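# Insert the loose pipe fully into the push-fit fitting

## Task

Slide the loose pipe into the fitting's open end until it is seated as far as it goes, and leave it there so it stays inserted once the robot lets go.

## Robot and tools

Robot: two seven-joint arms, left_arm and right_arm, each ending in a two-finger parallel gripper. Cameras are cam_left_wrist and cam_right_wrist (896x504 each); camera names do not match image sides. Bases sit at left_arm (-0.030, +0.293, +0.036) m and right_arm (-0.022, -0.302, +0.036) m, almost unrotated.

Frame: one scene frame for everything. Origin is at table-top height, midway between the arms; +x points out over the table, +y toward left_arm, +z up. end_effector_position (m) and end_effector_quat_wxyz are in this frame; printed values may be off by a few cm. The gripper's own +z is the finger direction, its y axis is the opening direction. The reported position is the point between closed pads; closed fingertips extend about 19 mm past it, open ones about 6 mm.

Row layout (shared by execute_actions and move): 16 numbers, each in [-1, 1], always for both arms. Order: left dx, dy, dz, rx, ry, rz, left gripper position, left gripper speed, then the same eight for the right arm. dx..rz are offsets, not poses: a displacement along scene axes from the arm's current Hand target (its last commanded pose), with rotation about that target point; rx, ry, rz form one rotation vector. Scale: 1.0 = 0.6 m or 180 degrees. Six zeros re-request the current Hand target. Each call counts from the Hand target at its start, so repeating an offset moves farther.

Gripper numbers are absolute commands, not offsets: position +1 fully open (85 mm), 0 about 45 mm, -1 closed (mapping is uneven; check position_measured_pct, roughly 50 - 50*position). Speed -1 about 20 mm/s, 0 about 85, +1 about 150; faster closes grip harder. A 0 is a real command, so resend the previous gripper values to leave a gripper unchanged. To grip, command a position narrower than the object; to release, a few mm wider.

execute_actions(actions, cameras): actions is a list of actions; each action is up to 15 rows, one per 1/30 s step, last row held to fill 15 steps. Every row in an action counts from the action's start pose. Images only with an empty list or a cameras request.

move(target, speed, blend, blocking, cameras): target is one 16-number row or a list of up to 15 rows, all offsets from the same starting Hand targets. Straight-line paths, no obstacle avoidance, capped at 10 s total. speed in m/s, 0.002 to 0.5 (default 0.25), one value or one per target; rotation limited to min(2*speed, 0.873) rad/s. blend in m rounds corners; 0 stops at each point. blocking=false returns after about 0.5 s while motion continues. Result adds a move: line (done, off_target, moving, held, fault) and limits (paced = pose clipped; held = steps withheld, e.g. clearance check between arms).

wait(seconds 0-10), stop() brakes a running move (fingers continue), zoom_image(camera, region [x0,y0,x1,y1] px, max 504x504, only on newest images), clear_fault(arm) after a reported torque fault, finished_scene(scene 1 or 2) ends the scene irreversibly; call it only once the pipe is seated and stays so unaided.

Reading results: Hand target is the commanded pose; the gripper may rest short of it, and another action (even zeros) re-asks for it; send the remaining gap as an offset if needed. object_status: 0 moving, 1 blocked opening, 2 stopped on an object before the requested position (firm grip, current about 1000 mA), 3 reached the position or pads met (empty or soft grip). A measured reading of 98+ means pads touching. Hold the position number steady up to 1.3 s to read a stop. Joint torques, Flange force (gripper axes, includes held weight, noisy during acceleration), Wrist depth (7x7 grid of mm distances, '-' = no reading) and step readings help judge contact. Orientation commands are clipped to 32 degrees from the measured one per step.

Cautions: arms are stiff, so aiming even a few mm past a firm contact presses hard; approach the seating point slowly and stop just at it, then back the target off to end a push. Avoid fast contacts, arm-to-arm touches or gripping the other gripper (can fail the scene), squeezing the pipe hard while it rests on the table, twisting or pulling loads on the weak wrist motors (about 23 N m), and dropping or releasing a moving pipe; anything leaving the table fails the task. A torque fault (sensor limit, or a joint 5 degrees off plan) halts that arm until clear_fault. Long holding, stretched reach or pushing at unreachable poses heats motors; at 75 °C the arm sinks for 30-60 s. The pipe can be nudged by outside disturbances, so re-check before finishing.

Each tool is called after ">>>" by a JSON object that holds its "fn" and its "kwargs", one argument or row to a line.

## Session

>>> {"fn": "execute_actions", "kwargs": {
  "actions": []
}}

Scene clock: 0.00 s.
left_arm: end_effector_position=(+0.2422, +0.5730, +0.2315) position_measured_pct=0.0 object_status=3 motor_current_ma=0 end_effector_quat_wxyz=(+0.021, +0.836, -0.481, +0.261) | right_arm: end_effector_position=(+0.8342, -0.5152, +0.2731) position_measured_pct=0.0 object_status=3 motor_current_ma=0 end_effector_quat_wxyz=(+0.192, +0.576, -0.407, +0.682)
Joint positions: left_arm=[-1.136 0.397 -0.162 1.902 0.63 1.128 2.01] | right_arm=[-0.186 1.302 0.461 0.923 1.598 0.873 2.034]
Joint velocities: within noise
Joint torques (N m): no reading
Flange force (N): no reading
Wrist depth (mm): cam_left_wrist=[575 550 527 508 489 471 454 / 546 520 501 485 462 449 434 / 516 496 478 461 439 431 417 / 493 477 459 444 428 400 401 / 473 456 441 427 413 398 384 / 453 436 422 410 397 385 367 / 432 417 406 393 382 371 359] | cam_right_wrist=[2652 2987 2809 2521 2310 2092 1956 / 2621 2921 2908 2570 2326 2139 1950 / 2255 2821 2973 2663 2385 2195 1962 / 2210 2833 2973 2729 2465 2210 2009 / 2167 2663 2921 2706 2465 2248 2046 / 2118 2706 2973 2798 2531 1736 1467 / 2318 2631 3014 2821 2610 1567 1438]
Hand target: left_arm +0.2422, +0.5730, +0.2315; +0.021, +0.836, -0.481, +0.261 | right_arm +0.8342, -0.5152, +0.2731; +0.192, +0.576, -0.407, +0.682
Tool commands: left_gripper/position=+1.0 left_gripper/speed=+1.0 right_gripper/position=+1.0 right_gripper/speed=+1.0

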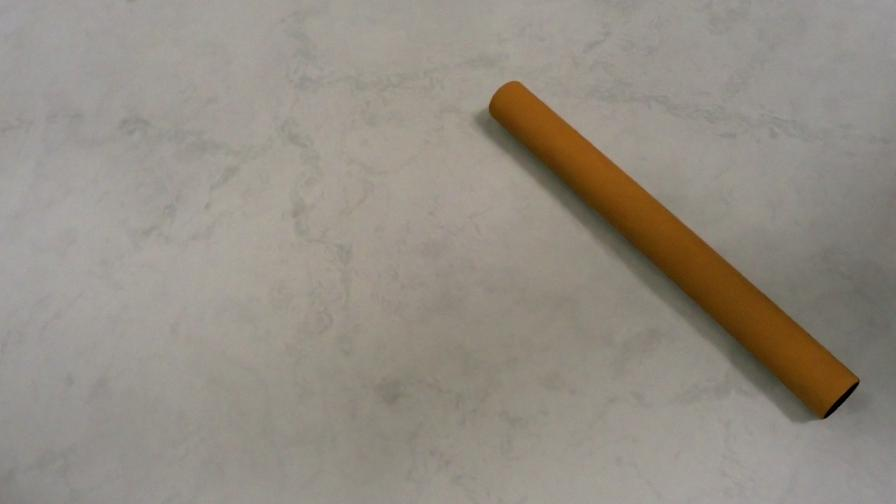

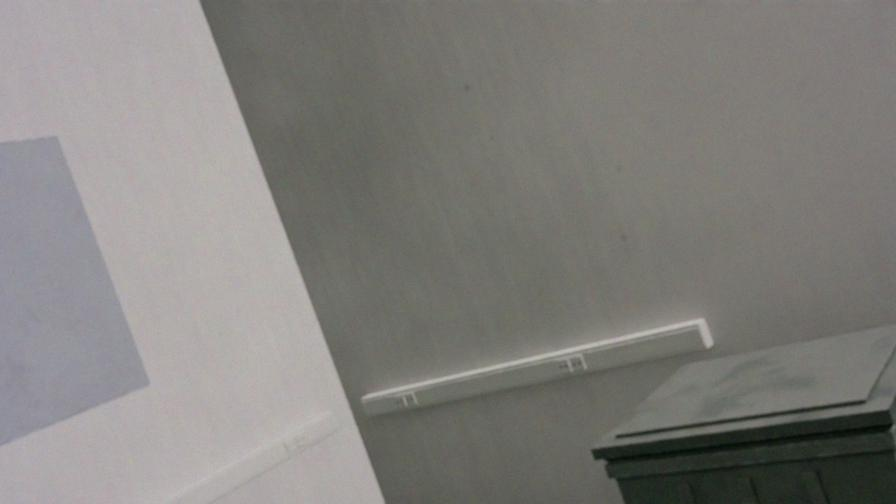

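>>> {"fn": "move", "kwargs": {
  "target": [0.019,-0.27,0.1142,0.0434,0.1672,0.2171,1.0,0.0,-0.8217,0.3467,0.145,0.3893,0.3156,0.0,1.0,0.0],
  "speed": 0.33,
  "cameras": ["all"]
}}

Scene clock: 5.47 s.
left_arm: end_effector_position=(+0.2536, +0.4110, +0.3000) position_measured_pct=0.0 object_status=3 motor_current_ma=0 end_effector_quat_wxyz=(+0.000, +0.985, -0.172, +0.000) | right_arm: end_effector_position=(+0.3412, -0.3072, +0.3601) position_measured_pct=0.0 object_status=3 motor_current_ma=0 end_effector_quat_wxyz=(+0.001, +0.817, -0.577, +0.000)
Joint positions: left_arm=[-0.473 0.048 0.005 1.947 0 1.148 3.891] | right_arm=[0.004 0.13 0.003 1.653 0.001 1.358 3.426]
Joint torques (N m): left_arm=[1.52 -7.64 0.85 -9.12 -0.28 0.12 -0.34] | right_arm=[-2.41 -9.95 1.69 -10.69 0.05 -0.08 0.04]
Flange force (N): left_arm=[-6.4 2.0 0.6] | right_arm=[-0.6 9.0 4.3]
Wrist depth (mm): cam_left_wrist=[445 446 446 446 447 448 447 / 446 444 446 446 446 446 446 / 446 445 446 445 446 446 446 / 444 444 445 446 446 444 446 / 444 444 445 445 445 445 445 / 444 443 444 444 445 445 446 / 442 443 444 444 444 445 445] | cam_right_wrist=[500 500 504 502 504 507 505 / 502 501 502 504 505 506 506 / 499 500 502 503 504 506 507 / 500 502 502 503 505 507 507 / 500 503 502 505 504 503 505 / 502 503 504 503 505 505 505 / 502 502 502 503 503 504 505]
Hand target: left_arm +0.2536, +0.4110, +0.3000; +0.000, +0.985, -0.172, +0.000 | right_arm +0.3412, -0.3072, +0.3601; +0.001, +0.817, -0.577, +0.000
Off the commanded pose: left_arm 0.000 m, 0 deg | right_arm 0.000 m, 0 deg.
move: done

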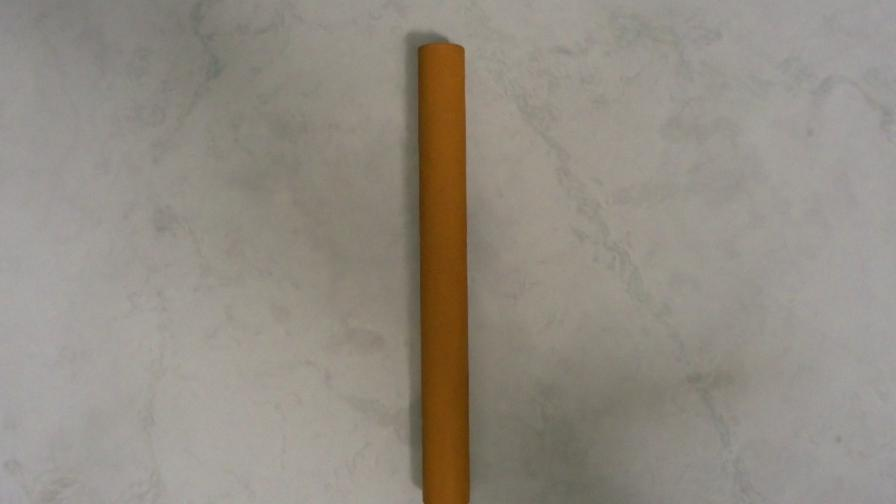

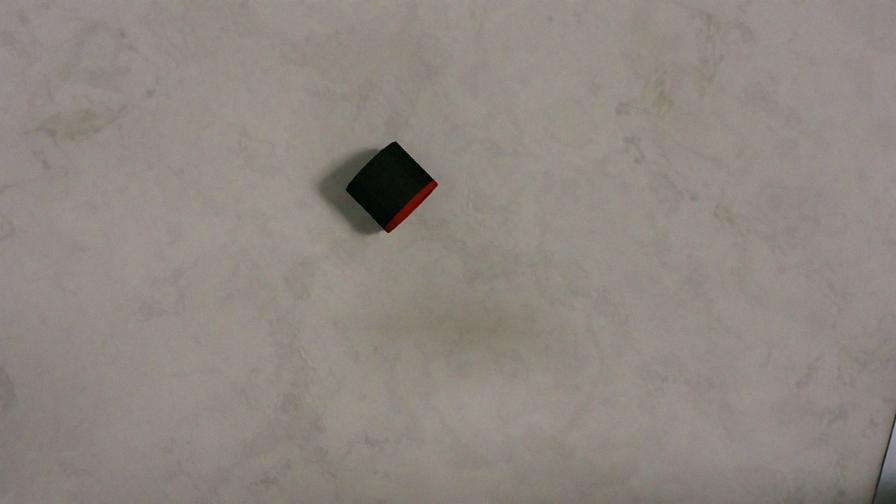

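>>> {"fn": "zoom_image", "kwargs": {
  "camera": "cam_right_wrist",
  "region": [310, 120, 470, 250]
}}

>>> {"fn": "zoom_image", "kwargs": {
  "camera": "cam_left_wrist",
  "region": [390, 20, 500, 110]
}}

>>> {"fn": "zoom_image", "kwargs": {
  "camera": "cam_left_wrist",
  "region": [390, 414, 500, 504]
}}

Scaled by 3.150 from the camera's 896x504 image, which has a finer 1280x720 frame.

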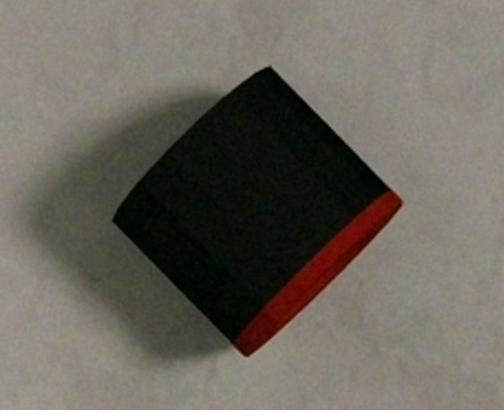

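Scaled by 4.582 from the camera's 896x504 image, which has a finer 1280x720 frame.

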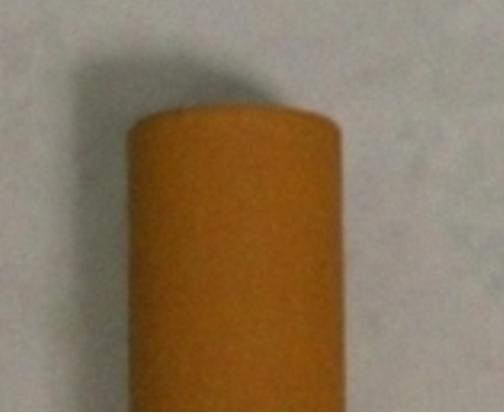

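Scaled by 4.582 from the camera's 896x504 image, which has a finer 1280x720 frame.

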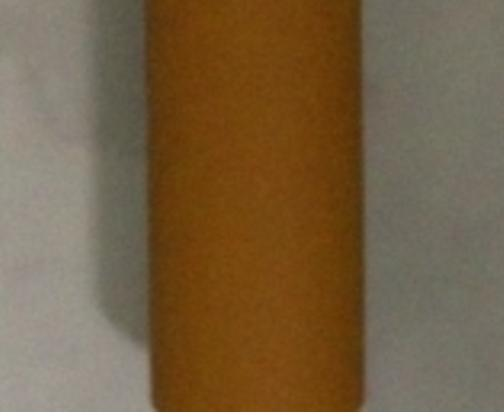

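>>> {"fn": "move", "kwargs": {
  "target": [0.0987,-0.028,-0.3833,-0.0278,-0.0785,0.0034,0.1,0.0,0.1663,-0.1638,-0.4002,-0.09444,0.10566,-0.74362,0.4,0.0],
  "speed": 0.36,
  "cameras": ["all"]
}}

Scene clock: 12.73 s.
left_arm: end_effector_position=(+0.3128, +0.3942, +0.0701) position_measured_pct=45.0 object_status=3 motor_current_ma=0 end_effector_quat_wxyz=(+0.022, +0.978, -0.165, +0.128) | right_arm: end_effector_position=(+0.4410, -0.4055, +0.1200) position_measured_pct=29.9 object_status=3 motor_current_ma=0 end_effector_quat_wxyz=(-0.170, +0.222, +0.959, +0.039)
Joint positions: left_arm=[-0.763 0.587 0.321 2.36 0.417 0.049 3.447] | right_arm=[0.064 0.906 0.426 1.327 -0.383 1.343 1.61]
Joint torques (N m): left_arm=[1.59 -11.53 2.53 -3.19 -0.3 -0.08 -0.33] | right_arm=[-2.48 -19.69 4.54 -7.87 0.04 1.03 0]
Flange force (N): left_arm=[-5.0 0.3 -5.9] | right_arm=[8.6 -5.5 3.0]
Wrist depth (mm): cam_left_wrist=[247 248 248 249 249 250 250 / 241 242 243 242 244 244 244 / 236 237 237 220 238 239 239 / 231 232 232 213 233 233 234 / 227 227 227 214 229 229 230 / 222 223 223 204 224 224 225 / 218 219 219 199 219 220 219] | cam_right_wrist=[320 321 321 320 321 320 320 / 308 310 311 310 310 311 310 / 301 300 301 301 301 301 301 / 291 290 293 292 292 290 291 / 283 283 282 281 283 284 283 / 275 275 274 235 276 275 276 / 267 268 266 264 266 268 269]
Hand target: left_arm +0.3128, +0.3942, +0.0701; +0.022, +0.978, -0.165, +0.128 | right_arm +0.4410, -0.4055, +0.1200; -0.170, +0.222, +0.959, +0.039
Off the commanded pose: left_arm 0.000 m, 0 deg | right_arm 0.000 m, 0 deg.
move: done

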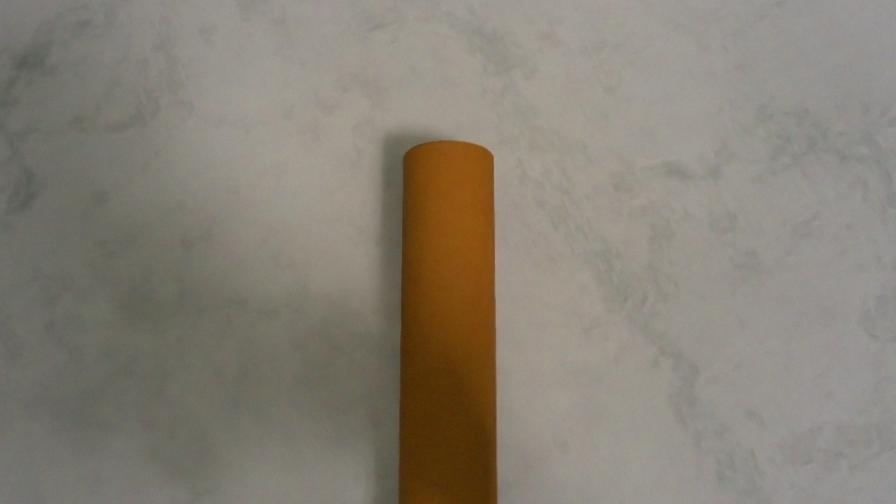

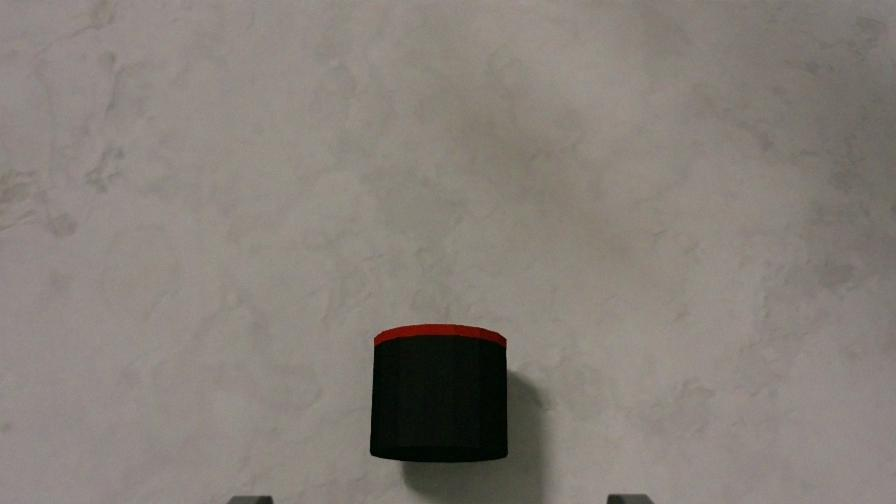

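>>> {"fn": "zoom_image", "kwargs": {
  "camera": "cam_right_wrist",
  "region": [350, 310, 530, 480]
}}

>>> {"fn": "zoom_image", "kwargs": {
  "camera": "cam_right_wrist",
  "region": [210, 454, 670, 504]
}}

Scaled by 2.800 from the camera's 896x504 image, which has a finer 1280x720 frame.

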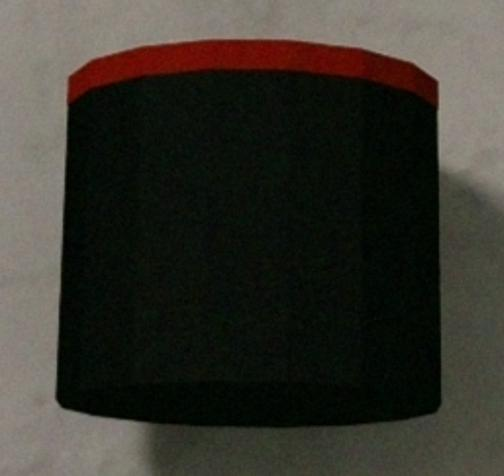

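Scaled by 1.096 from the camera's 896x504 image, which has a finer 1280x720 frame.

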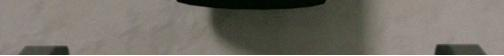

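>>> {"fn": "move", "kwargs": {
  "target": [0.0070,-0.0003,-0.0793,0,0,0,0.1,0.0,-0.0637,0.0298,-0.1567,0,0,-0.005,0.4,0.0],
  "speed": 0.1,
  "cameras": ["all"]
}}

Scene clock: 15.70 s.
left_arm: end_effector_position=(+0.3170, +0.3941, +0.0225) position_measured_pct=45.0 object_status=3 motor_current_ma=0 end_effector_quat_wxyz=(+0.022, +0.978, -0.165, +0.128) | right_arm: end_effector_position=(+0.4028, -0.3876, +0.0260) position_measured_pct=29.9 object_status=3 motor_current_ma=0 end_effector_quat_wxyz=(-0.170, +0.230, +0.958, +0.041)
Joint positions: left_arm=[-0.784 0.764 0.366 2.363 0.397 -0.131 3.437] | right_arm=[0.051 0.988 0.38 1.537 -0.446 1.062 1.66]
Joint torques (N m): left_arm=[1.56 -12.6 3.26 -1.74 -0.46 -0.05 -0.35] | right_arm=[-2.47 -18.76 4.45 -6.06 0.07 1 0.08]
Flange force (N): left_arm=[-3.7 -0.3 -6.6] | right_arm=[8.5 -5.6 1.1]
Wrist depth (mm): cam_left_wrist=[194 195 195 195 196 196 197 / 191 190 191 169 192 192 194 / 186 187 187 166 187 188 189 / 182 183 183 - 183 184 185 / 179 178 179 - 180 181 181 / 175 175 176 - 176 177 177 / 171 172 173 - 174 173 173] | cam_right_wrist=[211 211 211 211 211 211 210 / 204 204 204 204 204 204 204 / 197 198 198 197 196 198 197 / 192 192 192 192 192 190 192 / 187 185 187 186 186 186 186 / 181 181 180 181 181 181 181 / 176 176 178 - 176 176 176]
Hand target: left_arm +0.3170, +0.3941, +0.0225; +0.022, +0.978, -0.165, +0.128 | right_arm +0.4027, -0.3876, +0.0260; -0.170, +0.230, +0.958, +0.041
Off the commanded pose: left_arm 0.000 m, 0 deg | right_arm 0.000 m, 0 deg.
move: done

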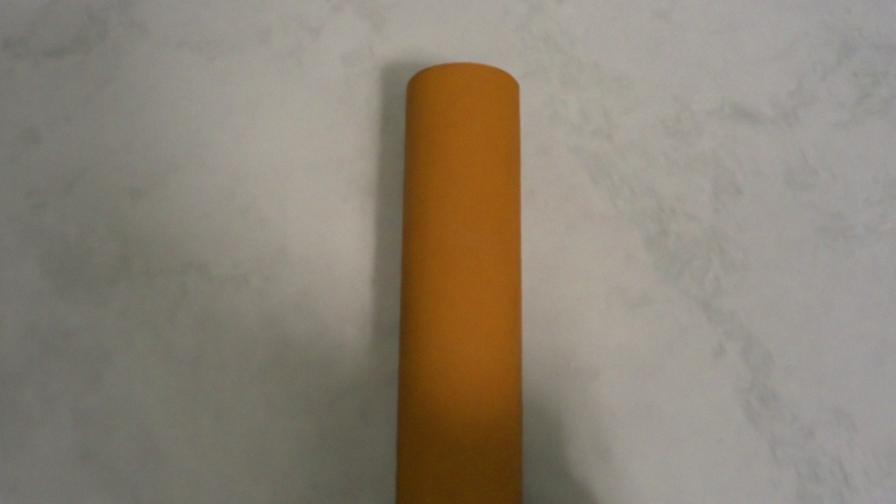

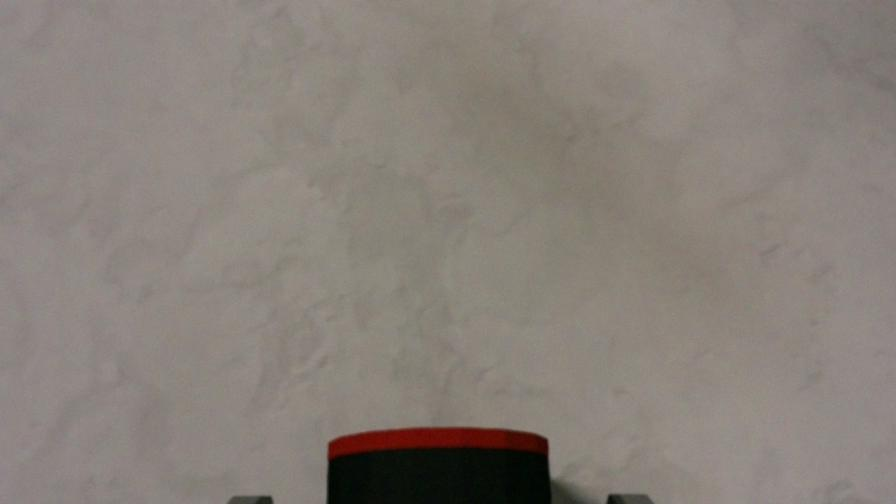

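>>> {"fn": "execute_actions", "kwargs": {
  "actions": [
    [[-0.0003,-0.0008,0,0,0,-0.0031,0.1,0,0,0,-0.0033,0,0,0,0.4,0]],
    [[0,0,0,0,0,0,-0.51,-1,0,0,0,0,0,0,-0.05,-1]],
    [[0,0,0,0,0,0,-0.51,-1,0,0,0,0,0,0,-0.05,-1]]
  ],
  "cameras": ["all"]
}}

Scene clock: 19.37 s.
left_arm: end_effector_position=(+0.3168, +0.3936, +0.0225) position_measured_pct=74.9 object_status=0 motor_current_ma=180 end_effector_quat_wxyz=(+0.023, +0.977, -0.170, +0.128) | right_arm: end_effector_position=(+0.4028, -0.3876, +0.0240) position_measured_pct=52.4 object_status=3 motor_current_ma=0 end_effector_quat_wxyz=(-0.170, +0.230, +0.958, +0.041)
Joint positions: left_arm=[-0.784 0.764 0.366 2.362 0.392 -0.127 3.432] | right_arm=[0.051 0.991 0.379 1.537 -0.448 1.059 1.66]
Joint torques (N m): left_arm=[1.73 -11.18 3.04 -1.85 -0.44 -0.07 -0.33] | right_arm=[-2.38 -18.86 4.48 -6.09 0.05 0.9 0.05]
Wrist depth (mm): cam_left_wrist=[195 195 195 195 196 197 197 / 191 191 191 169 192 192 193 / 187 187 187 167 188 188 189 / 183 183 183 - 184 184 185 / 179 178 179 - 180 180 181 / 175 175 176 - 176 176 177 / 171 172 173 - 174 173 173] | cam_right_wrist=[209 208 209 208 208 208 208 / 202 202 201 201 202 202 202 / 194 196 196 196 195 196 195 / 190 190 190 190 190 188 190 / 184 185 185 184 184 184 184 / 179 179 178 179 179 179 179 / 174 175 176 - 174 174 174]
Hand target: left_arm +0.3168, +0.3936, +0.0225; +0.023, +0.977, -0.170, +0.128 | right_arm +0.4028, -0.3876, +0.0240; -0.170, +0.230, +0.958, +0.041
Off the commanded pose: left_arm 0.000 m, 0 deg | right_arm 0.000 m, 0 deg.
Step readings (end_effector_position of left_arm | right_arm):
0: (+0.3170, +0.3941, +0.0225) | (+0.4028, -0.3876, +0.0260)
1: (+0.3170, +0.3941, +0.0225) | (+0.4027, -0.3876, +0.0258)
2: (+0.3170, +0.3939, +0.0225) | (+0.4028, -0.3876, +0.0250)
4: (+0.3169, +0.3936, +0.0225) | (+0.4027, -0.3876, +0.0241)
8: (+0.3169, +0.3935, +0.0225) | (+0.4027, -0.3876, +0.0240)
15: (+0.3168, +0.3936, +0.0225) | (+0.4027, -0.3876, +0.0240)
16: (+0.3168, +0.3936, +0.0225) | (+0.4027, -0.3876, +0.0240)
17: (+0.3168, +0.3936, +0.0225) | (+0.4027, -0.3876, +0.0240)
19: (+0.3168, +0.3936, +0.0225) | (+0.4027, -0.3876, +0.0240)
23: (+0.3168, +0.3936, +0.0225) | (+0.4028, -0.3876, +0.0240)
30: (+0.3168, +0.3936, +0.0225) | (+0.4028, -0.3876, +0.0240)
31: (+0.3168, +0.3936, +0.0225) | (+0.4028, -0.3876, +0.0240)
32: (+0.3168, +0.3936, +0.0225) | (+0.4028, -0.3876, +0.0240)
34: (+0.3168, +0.3936, +0.0225) | (+0.4028, -0.3876, +0.0240)
38: (+0.3168, +0.3936, +0.0225) | (+0.4028, -0.3876, +0.0240)
45: (+0.3168, +0.3936, +0.0225) | (+0.4028, -0.3876, +0.0240)

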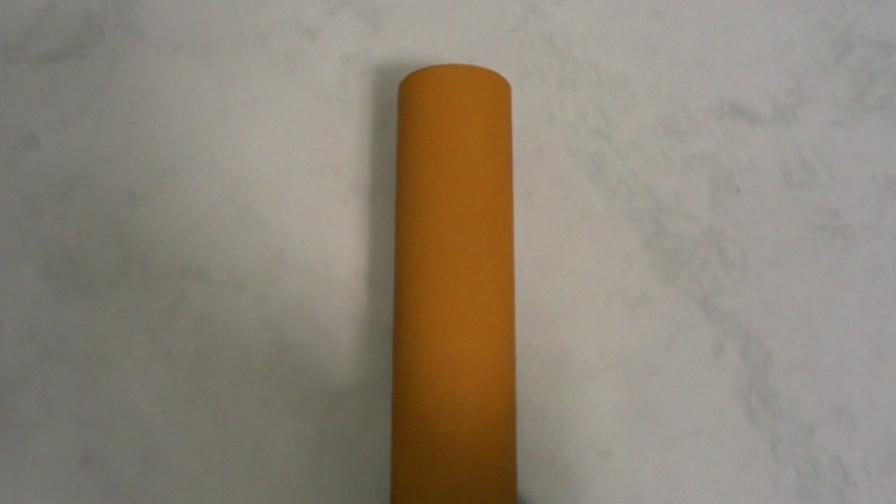

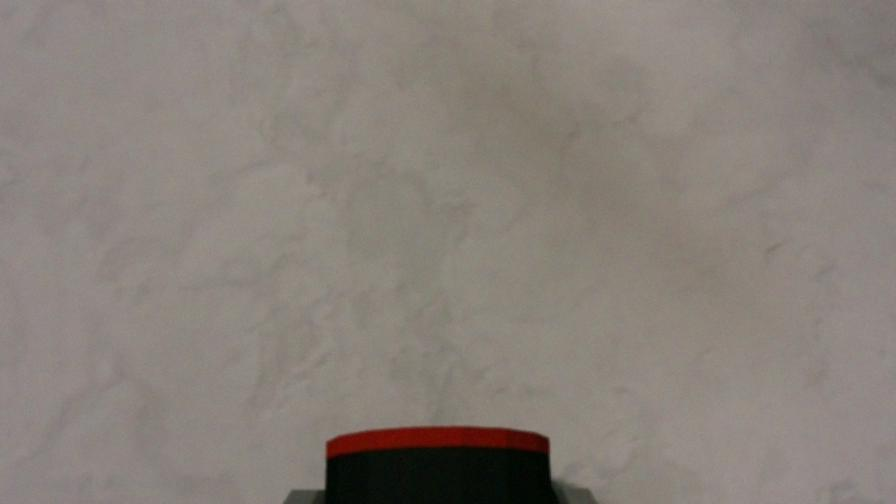

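>>> {"fn": "execute_actions", "kwargs": {
  "actions": [
    [[0,0,0.0133,0,0,0,-0.51,-1,0,0,0,0,0,0,-0.08,-1]],
    [[0,0,0,0,0,0,-0.51,-1,0,0,0,0,0,0,-0.08,-1]]
  ]
}}

Scene clock: 20.90 s.
left_arm: end_effector_position=(+0.3168, +0.3936, +0.0305) position_measured_pct=75.3 object_status=3 motor_current_ma=330 end_effector_quat_wxyz=(+0.023, +0.977, -0.170, +0.128) | right_arm: end_effector_position=(+0.4028, -0.3876, +0.0240) position_measured_pct=54.1 object_status=3 motor_current_ma=0 end_effector_quat_wxyz=(-0.170, +0.230, +0.958, +0.041)
Joint positions: left_arm=[-0.78 0.735 0.36 2.361 0.398 -0.098 3.432] | right_arm=[0.051 0.991 0.379 1.537 -0.448 1.059 1.66]
Joint torques (N m): left_arm=[1.54 -12.8 3.28 -2.05 -0.43 -0.1 -0.33] | right_arm=[-2.41 -18.78 4.46 -6.06 0.09 1.03 0.04]
Wrist depth (mm): cam_left_wrist=[205 204 204 204 205 205 207 / 200 200 200 170 201 202 202 / 194 196 196 167 197 197 197 / 191 191 192 - 192 192 193 / 187 187 187 - 188 188 188 / 183 183 183 - 184 184 185 / 179 180 181 - 181 182 181] | cam_right_wrist=[208 209 209 208 209 209 208 / 202 202 202 202 201 202 202 / 194 196 196 196 195 195 195 / 190 190 190 190 190 188 189 / 184 184 184 184 184 184 184 / 179 179 178 179 179 179 179 / 174 174 175 - 174 174 174]
Hand target: left_arm +0.3168, +0.3936, +0.0305; +0.023, +0.977, -0.170, +0.128 | right_arm +0.4028, -0.3876, +0.0240; -0.170, +0.230, +0.958, +0.041
Off the commanded pose: left_arm 0.000 m, 0 deg | right_arm 0.000 m, 0 deg.
Step readings (end_effector_position of left_arm | right_arm):
0: (+0.3168, +0.3936, +0.0225) | (+0.4028, -0.3876, +0.0240)
1: (+0.3168, +0.3935, +0.0225) | (+0.4028, -0.3876, +0.0240)
2: (+0.3167, +0.3935, +0.0232) | (+0.4028, -0.3876, +0.0240)
4: (+0.3168, +0.3935, +0.0275) | (+0.4028, -0.3876, +0.0240)
8: (+0.3168, +0.3935, +0.0304) | (+0.4028, -0.3876, +0.0240)
15: (+0.3168, +0.3936, +0.0304) | (+0.4028, -0.3876, +0.0240)
16: (+0.3168, +0.3936, +0.0304) | (+0.4028, -0.3876, +0.0240)
17: (+0.3168, +0.3936, +0.0304) | (+0.4028, -0.3876, +0.0240)
19: (+0.3168, +0.3936, +0.0305) | (+0.4028, -0.3876, +0.0240)
23: (+0.3168, +0.3936, +0.0305) | (+0.4028, -0.3876, +0.0240)
30: (+0.3168, +0.3936, +0.0305) | (+0.4028, -0.3876, +0.0240)

>>> {"fn": "execute_actions", "kwargs": {
  "actions": [
    [[0,0,0,0,0,0,-0.7,-1,0,0,0,0,0,0,-0.11,-1]],
    [[0,0,0,0,0,0,-0.7,-1,0,0,0,0,0,0,-0.11,-1]]
  ],
  "cameras": ["all"]
}}

Scene clock: 22.33 s.
left_arm: end_effector_position=(+0.3168, +0.3936, +0.0305) position_measured_pct=76.6 object_status=2 motor_current_ma=1000 end_effector_quat_wxyz=(+0.023, +0.977, -0.170, +0.128) | right_arm: end_effector_position=(+0.4028, -0.3876, +0.0240) position_measured_pct=55.4 object_status=3 motor_current_ma=80 end_effector_quat_wxyz=(-0.170, +0.230, +0.958, +0.041)
Joint positions: left_arm=[-0.78 0.735 0.36 2.361 0.398 -0.098 3.432] | right_arm=[0.051 0.991 0.379 1.537 -0.448 1.059 1.66]
Joint torques (N m): left_arm=[1.51 -12.79 3.29 -2.04 -0.46 -0.09 -0.34] | right_arm=[-2.43 -17.58 4.28 -5.92 -0.01 0.59 0.05]
Wrist depth (mm): cam_left_wrist=[205 204 204 204 205 205 207 / 200 200 200 170 201 202 202 / 195 196 196 167 197 197 197 / 191 191 192 - 192 193 193 / 187 187 188 - 188 188 189 / 183 183 183 - 184 184 185 / 179 180 181 - 181 181 181] | cam_right_wrist=[209 209 208 208 209 208 208 / 202 202 202 201 202 201 201 / 194 196 196 196 196 195 195 / 190 190 190 190 189 188 190 / 184 185 185 185 184 184 184 / 179 179 178 179 179 179 179 / 174 174 175 - 174 174 174]
Hand target: left_arm +0.3168, +0.3936, +0.0305; +0.023, +0.977, -0.170, +0.128 | right_arm +0.4028, -0.3876, +0.0240; -0.170, +0.230, +0.958, +0.041
Off the commanded pose: left_arm 0.000 m, 0 deg | right_arm 0.000 m, 0 deg.
Step readings (end_effector_position of left_arm | right_arm):
0: (+0.3168, +0.3936, +0.0305) | (+0.4028, -0.3876, +0.0240)
1: (+0.3168, +0.3936, +0.0305) | (+0.4028, -0.3876, +0.0240)
2: (+0.3168, +0.3936, +0.0305) | (+0.4028, -0.3876, +0.0240)
4: (+0.3168, +0.3936, +0.0305) | (+0.4028, -0.3876, +0.0240)
8: (+0.3168, +0.3936, +0.0305) | (+0.4028, -0.3876, +0.0240)
15: (+0.3168, +0.3936, +0.0305) | (+0.4028, -0.3876, +0.0240)
16: (+0.3168, +0.3936, +0.0305) | (+0.4028, -0.3876, +0.0240)
17: (+0.3168, +0.3936, +0.0305) | (+0.4028, -0.3876, +0.0240)
19: (+0.3168, +0.3936, +0.0305) | (+0.4028, -0.3876, +0.0240)
23: (+0.3168, +0.3936, +0.0305) | (+0.4028, -0.3876, +0.0240)
30: (+0.3168, +0.3936, +0.0305) | (+0.4028, -0.3876, +0.0240)

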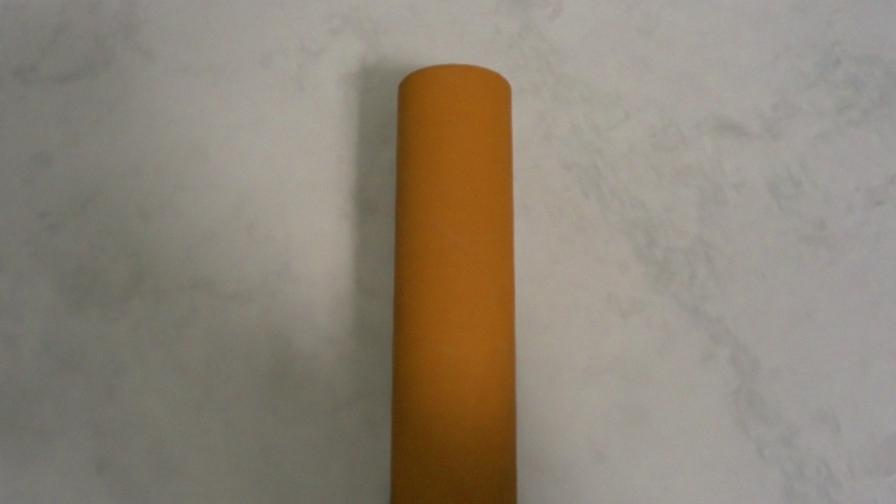

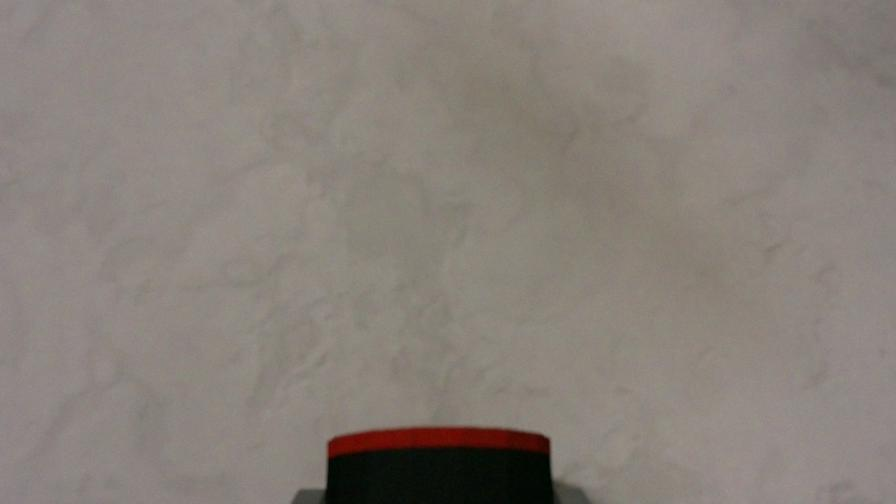

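>>> {"fn": "execute_actions", "kwargs": {
  "actions": [
    [[0,0,0,0,0,0,-0.7,-1,0,0,0,0,0,0,-0.122,-1]],
    [[0,0,0,0,0,0,-0.7,-1,0,0,0.0133,0,0,0,-0.122,-1]]
  ]
}}

Scene clock: 23.70 s.
left_arm: end_effector_position=(+0.3168, +0.3936, +0.0305) position_measured_pct=76.6 object_status=2 motor_current_ma=1000 end_effector_quat_wxyz=(+0.023, +0.977, -0.170, +0.128) | right_arm: end_effector_position=(+0.4027, -0.3876, +0.0320) position_measured_pct=55.8 object_status=3 motor_current_ma=270 end_effector_quat_wxyz=(-0.170, +0.230, +0.958, +0.041)
Joint positions: left_arm=[-0.78 0.735 0.36 2.361 0.398 -0.098 3.432] | right_arm=[0.049 0.977 0.384 1.537 -0.443 1.073 1.657]
Joint torques (N m): left_arm=[1.53 -12.79 3.21 -1.99 -0.42 -0.06 -0.32] | right_arm=[-2.43 -18.96 4.45 -6.18 0.06 1.02 0]
Wrist depth (mm): cam_left_wrist=[205 204 204 205 205 205 206 / 200 200 201 170 201 201 202 / 194 196 196 167 197 197 197 / 191 191 192 - 192 193 193 / 187 187 187 - 188 187 189 / 183 183 184 - 184 185 185 / 179 180 181 - 181 181 181] | cam_right_wrist=[217 217 217 217 217 217 217 / 210 210 210 211 211 210 211 / 204 204 204 204 204 204 204 / 196 198 198 198 197 198 198 / 192 192 192 192 192 192 192 / 187 186 187 187 187 187 187 / 182 182 182 - 182 182 182]
Hand target: left_arm +0.3168, +0.3936, +0.0305; +0.023, +0.977, -0.170, +0.128 | right_arm +0.4027, -0.3876, +0.0320; -0.170, +0.230, +0.958, +0.041
Off the commanded pose: left_arm 0.000 m, 0 deg | right_arm 0.000 m, 0 deg.
Step readings (end_effector_position of left_arm | right_arm):
0: (+0.3168, +0.3936, +0.0305) | (+0.4028, -0.3876, +0.0240)
1: (+0.3168, +0.3936, +0.0305) | (+0.4028, -0.3876, +0.0240)
2: (+0.3168, +0.3936, +0.0305) | (+0.4028, -0.3876, +0.0240)
4: (+0.3168, +0.3936, +0.0305) | (+0.4028, -0.3876, +0.0240)
8: (+0.3168, +0.3936, +0.0305) | (+0.4028, -0.3876, +0.0240)
15: (+0.3168, +0.3936, +0.0305) | (+0.4028, -0.3876, +0.0240)
16: (+0.3168, +0.3936, +0.0305) | (+0.4027, -0.3876, +0.0241)
17: (+0.3168, +0.3936, +0.0305) | (+0.4025, -0.3875, +0.0256)
19: (+0.3168, +0.3936, +0.0305) | (+0.4028, -0.3877, +0.0308)
23: (+0.3168, +0.3936, +0.0305) | (+0.4027, -0.3876, +0.0319)
30: (+0.3168, +0.3936, +0.0305) | (+0.4027, -0.3876, +0.0320)

>>> {"fn": "execute_actions", "kwargs": {
  "actions": [
    [[0,0,0,0,0,0,-0.7,-1,0,0,0,0,0,0,-0.35,-1]],
    [[0,0,0,0,0,0,-0.7,-1,0,0,0,0,0,0,-0.35,-1]]
  ],
  "cameras": ["all"]
}}

Scene clock: 25.10 s.
left_arm: end_effector_position=(+0.3168, +0.3936, +0.0305) position_measured_pct=76.6 object_status=2 motor_current_ma=1000 end_effector_quat_wxyz=(+0.023, +0.977, -0.170, +0.128) | right_arm: end_effector_position=(+0.4027, -0.3876, +0.0320) position_measured_pct=56.7 object_status=2 motor_current_ma=1000 end_effector_quat_wxyz=(-0.170, +0.230, +0.958, +0.041)
Joint positions: left_arm=[-0.78 0.735 0.36 2.361 0.398 -0.098 3.432] | right_arm=[0.049 0.977 0.384 1.537 -0.443 1.073 1.657]
Joint torques (N m): left_arm=[1.54 -12.88 3.24 -2.02 -0.44 -0.09 -0.34] | right_arm=[-2.45 -19.02 4.42 -6.28 0.07 1.03 -0.03]
Wrist depth (mm): cam_left_wrist=[204 204 204 205 205 205 207 / 200 200 201 170 201 201 202 / 195 196 196 167 197 197 197 / 191 191 192 - 192 192 193 / 187 187 188 - 188 188 189 / 183 183 184 - 184 185 185 / 179 180 181 - 181 181 181] | cam_right_wrist=[217 217 217 217 217 217 218 / 210 211 211 210 210 211 210 / 204 204 204 204 204 204 204 / 196 198 198 198 197 198 198 / 192 192 192 192 192 192 193 / 187 186 187 187 187 187 187 / 181 182 182 - 182 182 182]
Hand target: left_arm +0.3168, +0.3936, +0.0305; +0.023, +0.977, -0.170, +0.128 | right_arm +0.4027, -0.3876, +0.0320; -0.170, +0.230, +0.958, +0.041
Off the commanded pose: left_arm 0.000 m, 0 deg | right_arm 0.000 m, 0 deg.
Step readings (end_effector_position of left_arm | right_arm):
0: (+0.3168, +0.3936, +0.0305) | (+0.4027, -0.3876, +0.0320)
1: (+0.3168, +0.3936, +0.0305) | (+0.4027, -0.3876, +0.0320)
2: (+0.3168, +0.3936, +0.0305) | (+0.4027, -0.3876, +0.0320)
4: (+0.3168, +0.3936, +0.0305) | (+0.4027, -0.3876, +0.0320)
8: (+0.3168, +0.3936, +0.0305) | (+0.4027, -0.3876, +0.0320)
15: (+0.3168, +0.3936, +0.0305) | (+0.4027, -0.3876, +0.0320)
16: (+0.3168, +0.3936, +0.0305) | (+0.4027, -0.3876, +0.0320)
17: (+0.3168, +0.3936, +0.0305) | (+0.4027, -0.3876, +0.0320)
19: (+0.3168, +0.3936, +0.0305) | (+0.4027, -0.3876, +0.0320)
23: (+0.3168, +0.3936, +0.0305) | (+0.4027, -0.3876, +0.0320)
30: (+0.3168, +0.3936, +0.0305) | (+0.4027, -0.3876, +0.0320)

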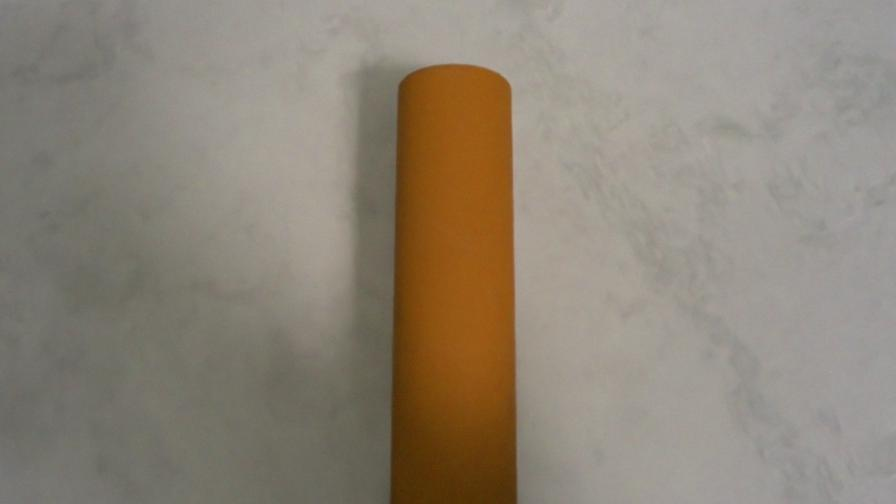

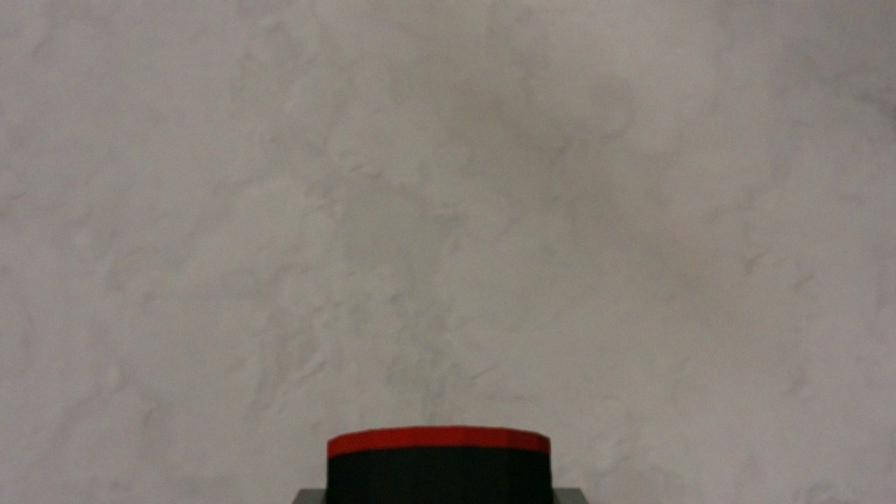

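>>> {"fn": "move", "kwargs": {
  "target": [0.3887,-0.5343,0.3013,0,0,-0.3902,-0.7,-1,0.2418,0.5043,0.2822,0.18189,-0.29815,-0.31651,-0.35,-1],
  "speed": 0.26,
  "cameras": ["all"]
}}

Scene clock: 30.33 s.
left_arm: end_effector_position=(+0.5501, +0.0730, +0.2112) position_measured_pct=76.6 object_status=2 motor_current_ma=1000 end_effector_quat_wxyz=(+0.092, +0.701, -0.701, +0.092) | right_arm: end_effector_position=(+0.5478, -0.0850, +0.2013) position_measured_pct=56.7 object_status=2 motor_current_ma=1000 end_effector_quat_wxyz=(+0.242, +0.542, +0.665, +0.454)
Joint positions: left_arm=[0.061 0.809 0.3 1.122 0.04 1.167 3.384] | right_arm=[-0.469 0.669 0.167 2.241 -3.081 0.845 2.814]
Joint torques (N m): left_arm=[1.55 -22.29 3.66 -9.68 0.45 -0.08 -0.33] | right_arm=[-2.41 -15.6 2.76 -6.62 -0.3 2.59 0.03]
Flange force (N): left_arm=[-4.2 7.8 0.4] | right_arm=[-7.2 0.9 -7.5]
Wrist depth (mm): cam_left_wrist=[403 403 401 400 401 404 404 / 394 394 394 174 394 395 395 / 385 385 385 168 385 385 386 / 376 376 376 374 377 377 377 / 368 369 368 - - 369 369 / 360 363 362 - - 363 361 / 354 354 355 - - 355 356] | cam_right_wrist=[340 399 466 182 - 3041 2751 / 332 393 456 178 - 2947 2706 / 327 382 439 569 - 2908 2652 / 321 374 431 576 - 1331 2570 / 315 366 446 570 1749 1353 2493 / 309 360 440 547 2740 1318 2394 / 304 353 433 555 2225 1256 2028]
Hand target: left_arm +0.5501, +0.0730, +0.2112; +0.092, +0.701, -0.701, +0.092 | right_arm +0.5478, -0.0850, +0.2013; +0.242, +0.542, +0.665, +0.454
Off the commanded pose: left_arm 0.000 m, 0 deg | right_arm 0.000 m, 0 deg.
move: done

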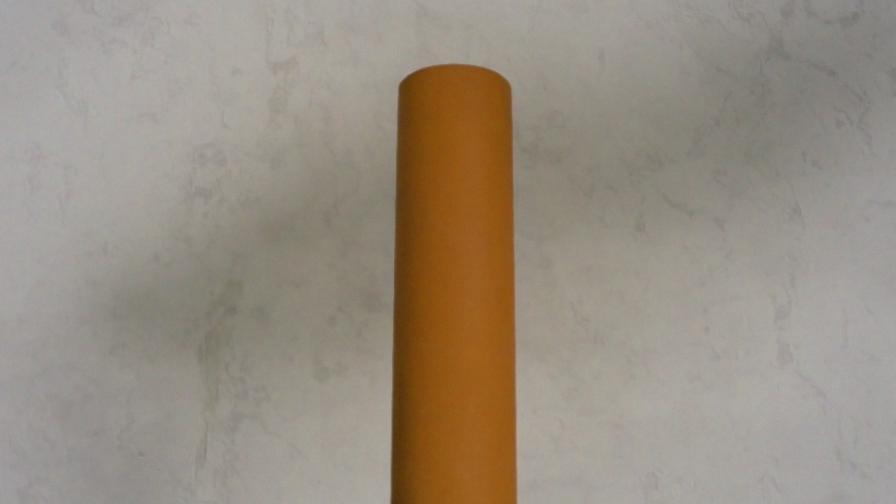

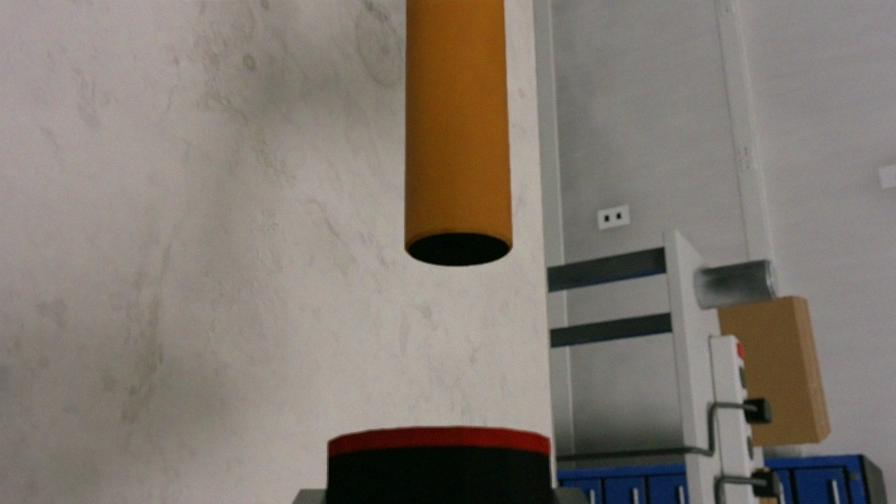

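>>> {"fn": "move", "kwargs": {
  "target": [0,-0.0450,0,0,0,0,-0.7,-1,0.0032,0,0.0055,0,0,0,-0.35,-1],
  "speed": 0.1,
  "cameras": ["all"]
}}

>>> {"fn": "zoom_image", "kwargs": {
  "camera": "cam_left_wrist",
  "region": [340, 0, 580, 150]
}}

>>> {"fn": "zoom_image", "kwargs": {
  "camera": "cam_right_wrist",
  "region": [320, 340, 560, 504]
}}

>>> {"fn": "zoom_image", "kwargs": {
  "camera": "cam_right_wrist",
  "region": [370, 0, 540, 170]
}}

>>> {"fn": "zoom_image", "kwargs": {
  "camera": "cam_left_wrist",
  "region": [370, 334, 540, 504]
}}

Scene clock: 31.97 s.
left_arm: end_effector_position=(+0.5501, +0.0460, +0.2112) position_measured_pct=76.6 object_status=2 motor_current_ma=1000 end_effector_quat_wxyz=(+0.092, +0.701, -0.701, +0.092) | right_arm: end_effector_position=(+0.5497, -0.0850, +0.2046) position_measured_pct=56.7 object_status=2 motor_current_ma=1000 end_effector_quat_wxyz=(+0.242, +0.542, +0.665, +0.454)
Joint positions: left_arm=[0.11 0.826 0.297 1.087 0.035 1.174 3.429] | right_arm=[-0.467 0.661 0.168 2.234 -3.077 0.831 2.813]
Joint torques (N m): left_arm=[1.48 -22.63 3.63 -9.79 0.45 -0.08 -0.37] | right_arm=[-2.34 -15.57 2.8 -6.9 -0.35 2.6 0.02]
Flange force (N): left_arm=[-4.5 8.1 0.5] | right_arm=[-7.2 0.6 -7.9]
Wrist depth (mm): cam_left_wrist=[403 403 398 194 - 401 401 / 394 394 393 170 393 395 395 / 385 385 385 168 385 386 386 / 377 377 377 373 377 376 377 / 368 369 368 - - 369 369 / 361 363 363 - - 363 362 / 354 355 355 - - 355 355] | cam_right_wrist=[344 405 456 176 - 2960 2763 / 337 397 444 172 3028 2947 2717 / 331 387 435 556 3000 2870 2663 / 324 378 430 572 - 1308 2540 / 319 370 419 568 - 1331 2465 / 313 364 415 536 - 1305 2394 / 308 357 440 546 2232 1273 2046]
Hand target: left_arm +0.5501, +0.0460, +0.2112; +0.092, +0.701, -0.701, +0.092 | right_arm +0.5497, -0.0850, +0.2046; +0.242, +0.542, +0.665, +0.454
Off the commanded pose: left_arm 0.000 m, 0 deg | right_arm 0.000 m, 0 deg.
move: done

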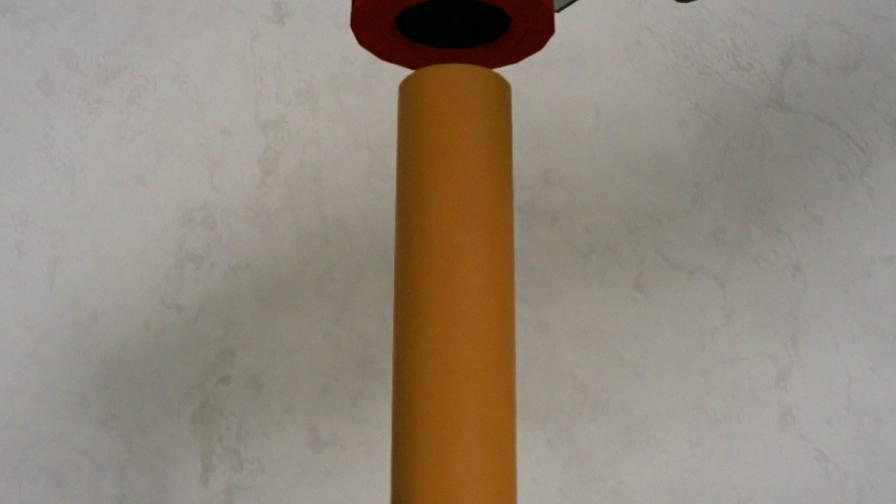

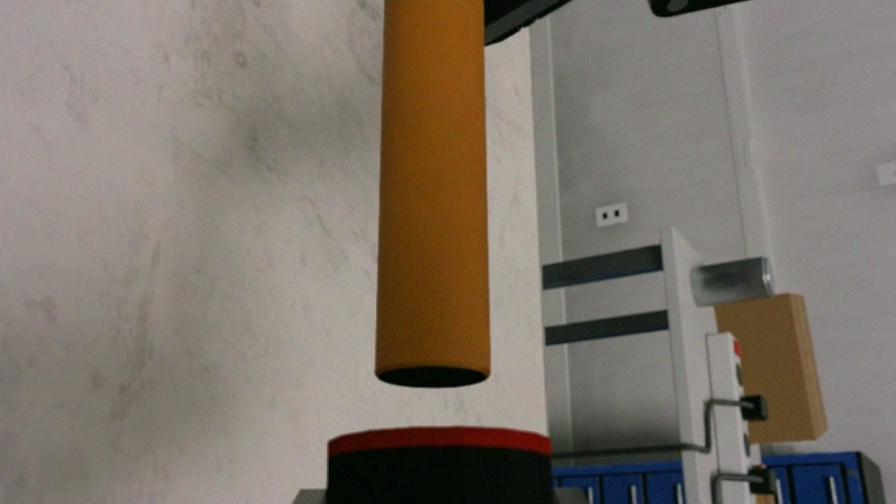

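Scaled by 2.100 from the camera's 896x504 image, which has a finer 1280x720 frame.

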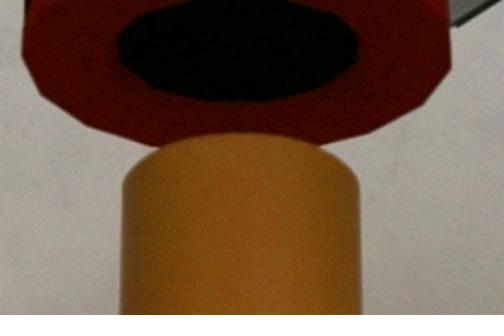

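Scaled by 2.100 from the camera's 896x504 image, which has a finer 1280x720 frame.

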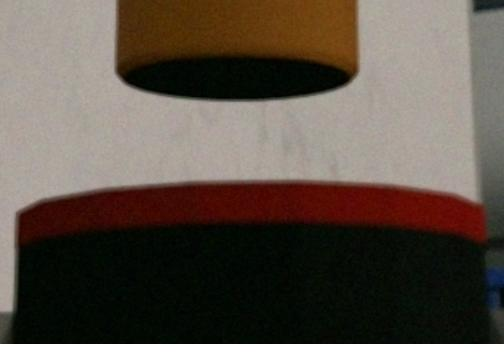

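Scaled by 2.965 from the camera's 896x504 image, which has a finer 1280x720 frame.

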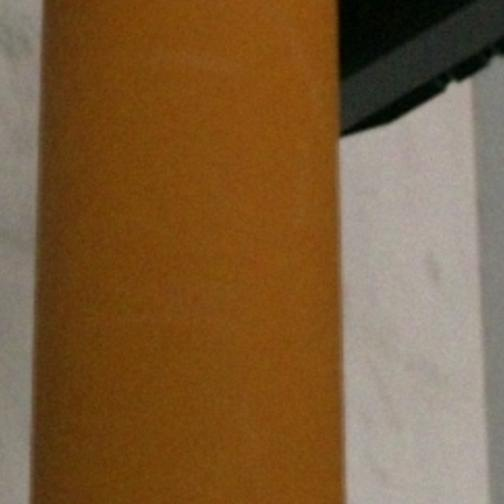

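Scaled by 2.965 from the camera's 896x504 image, which has a finer 1280x720 frame.

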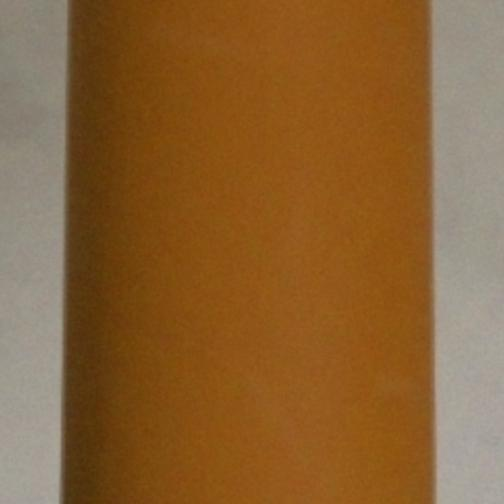

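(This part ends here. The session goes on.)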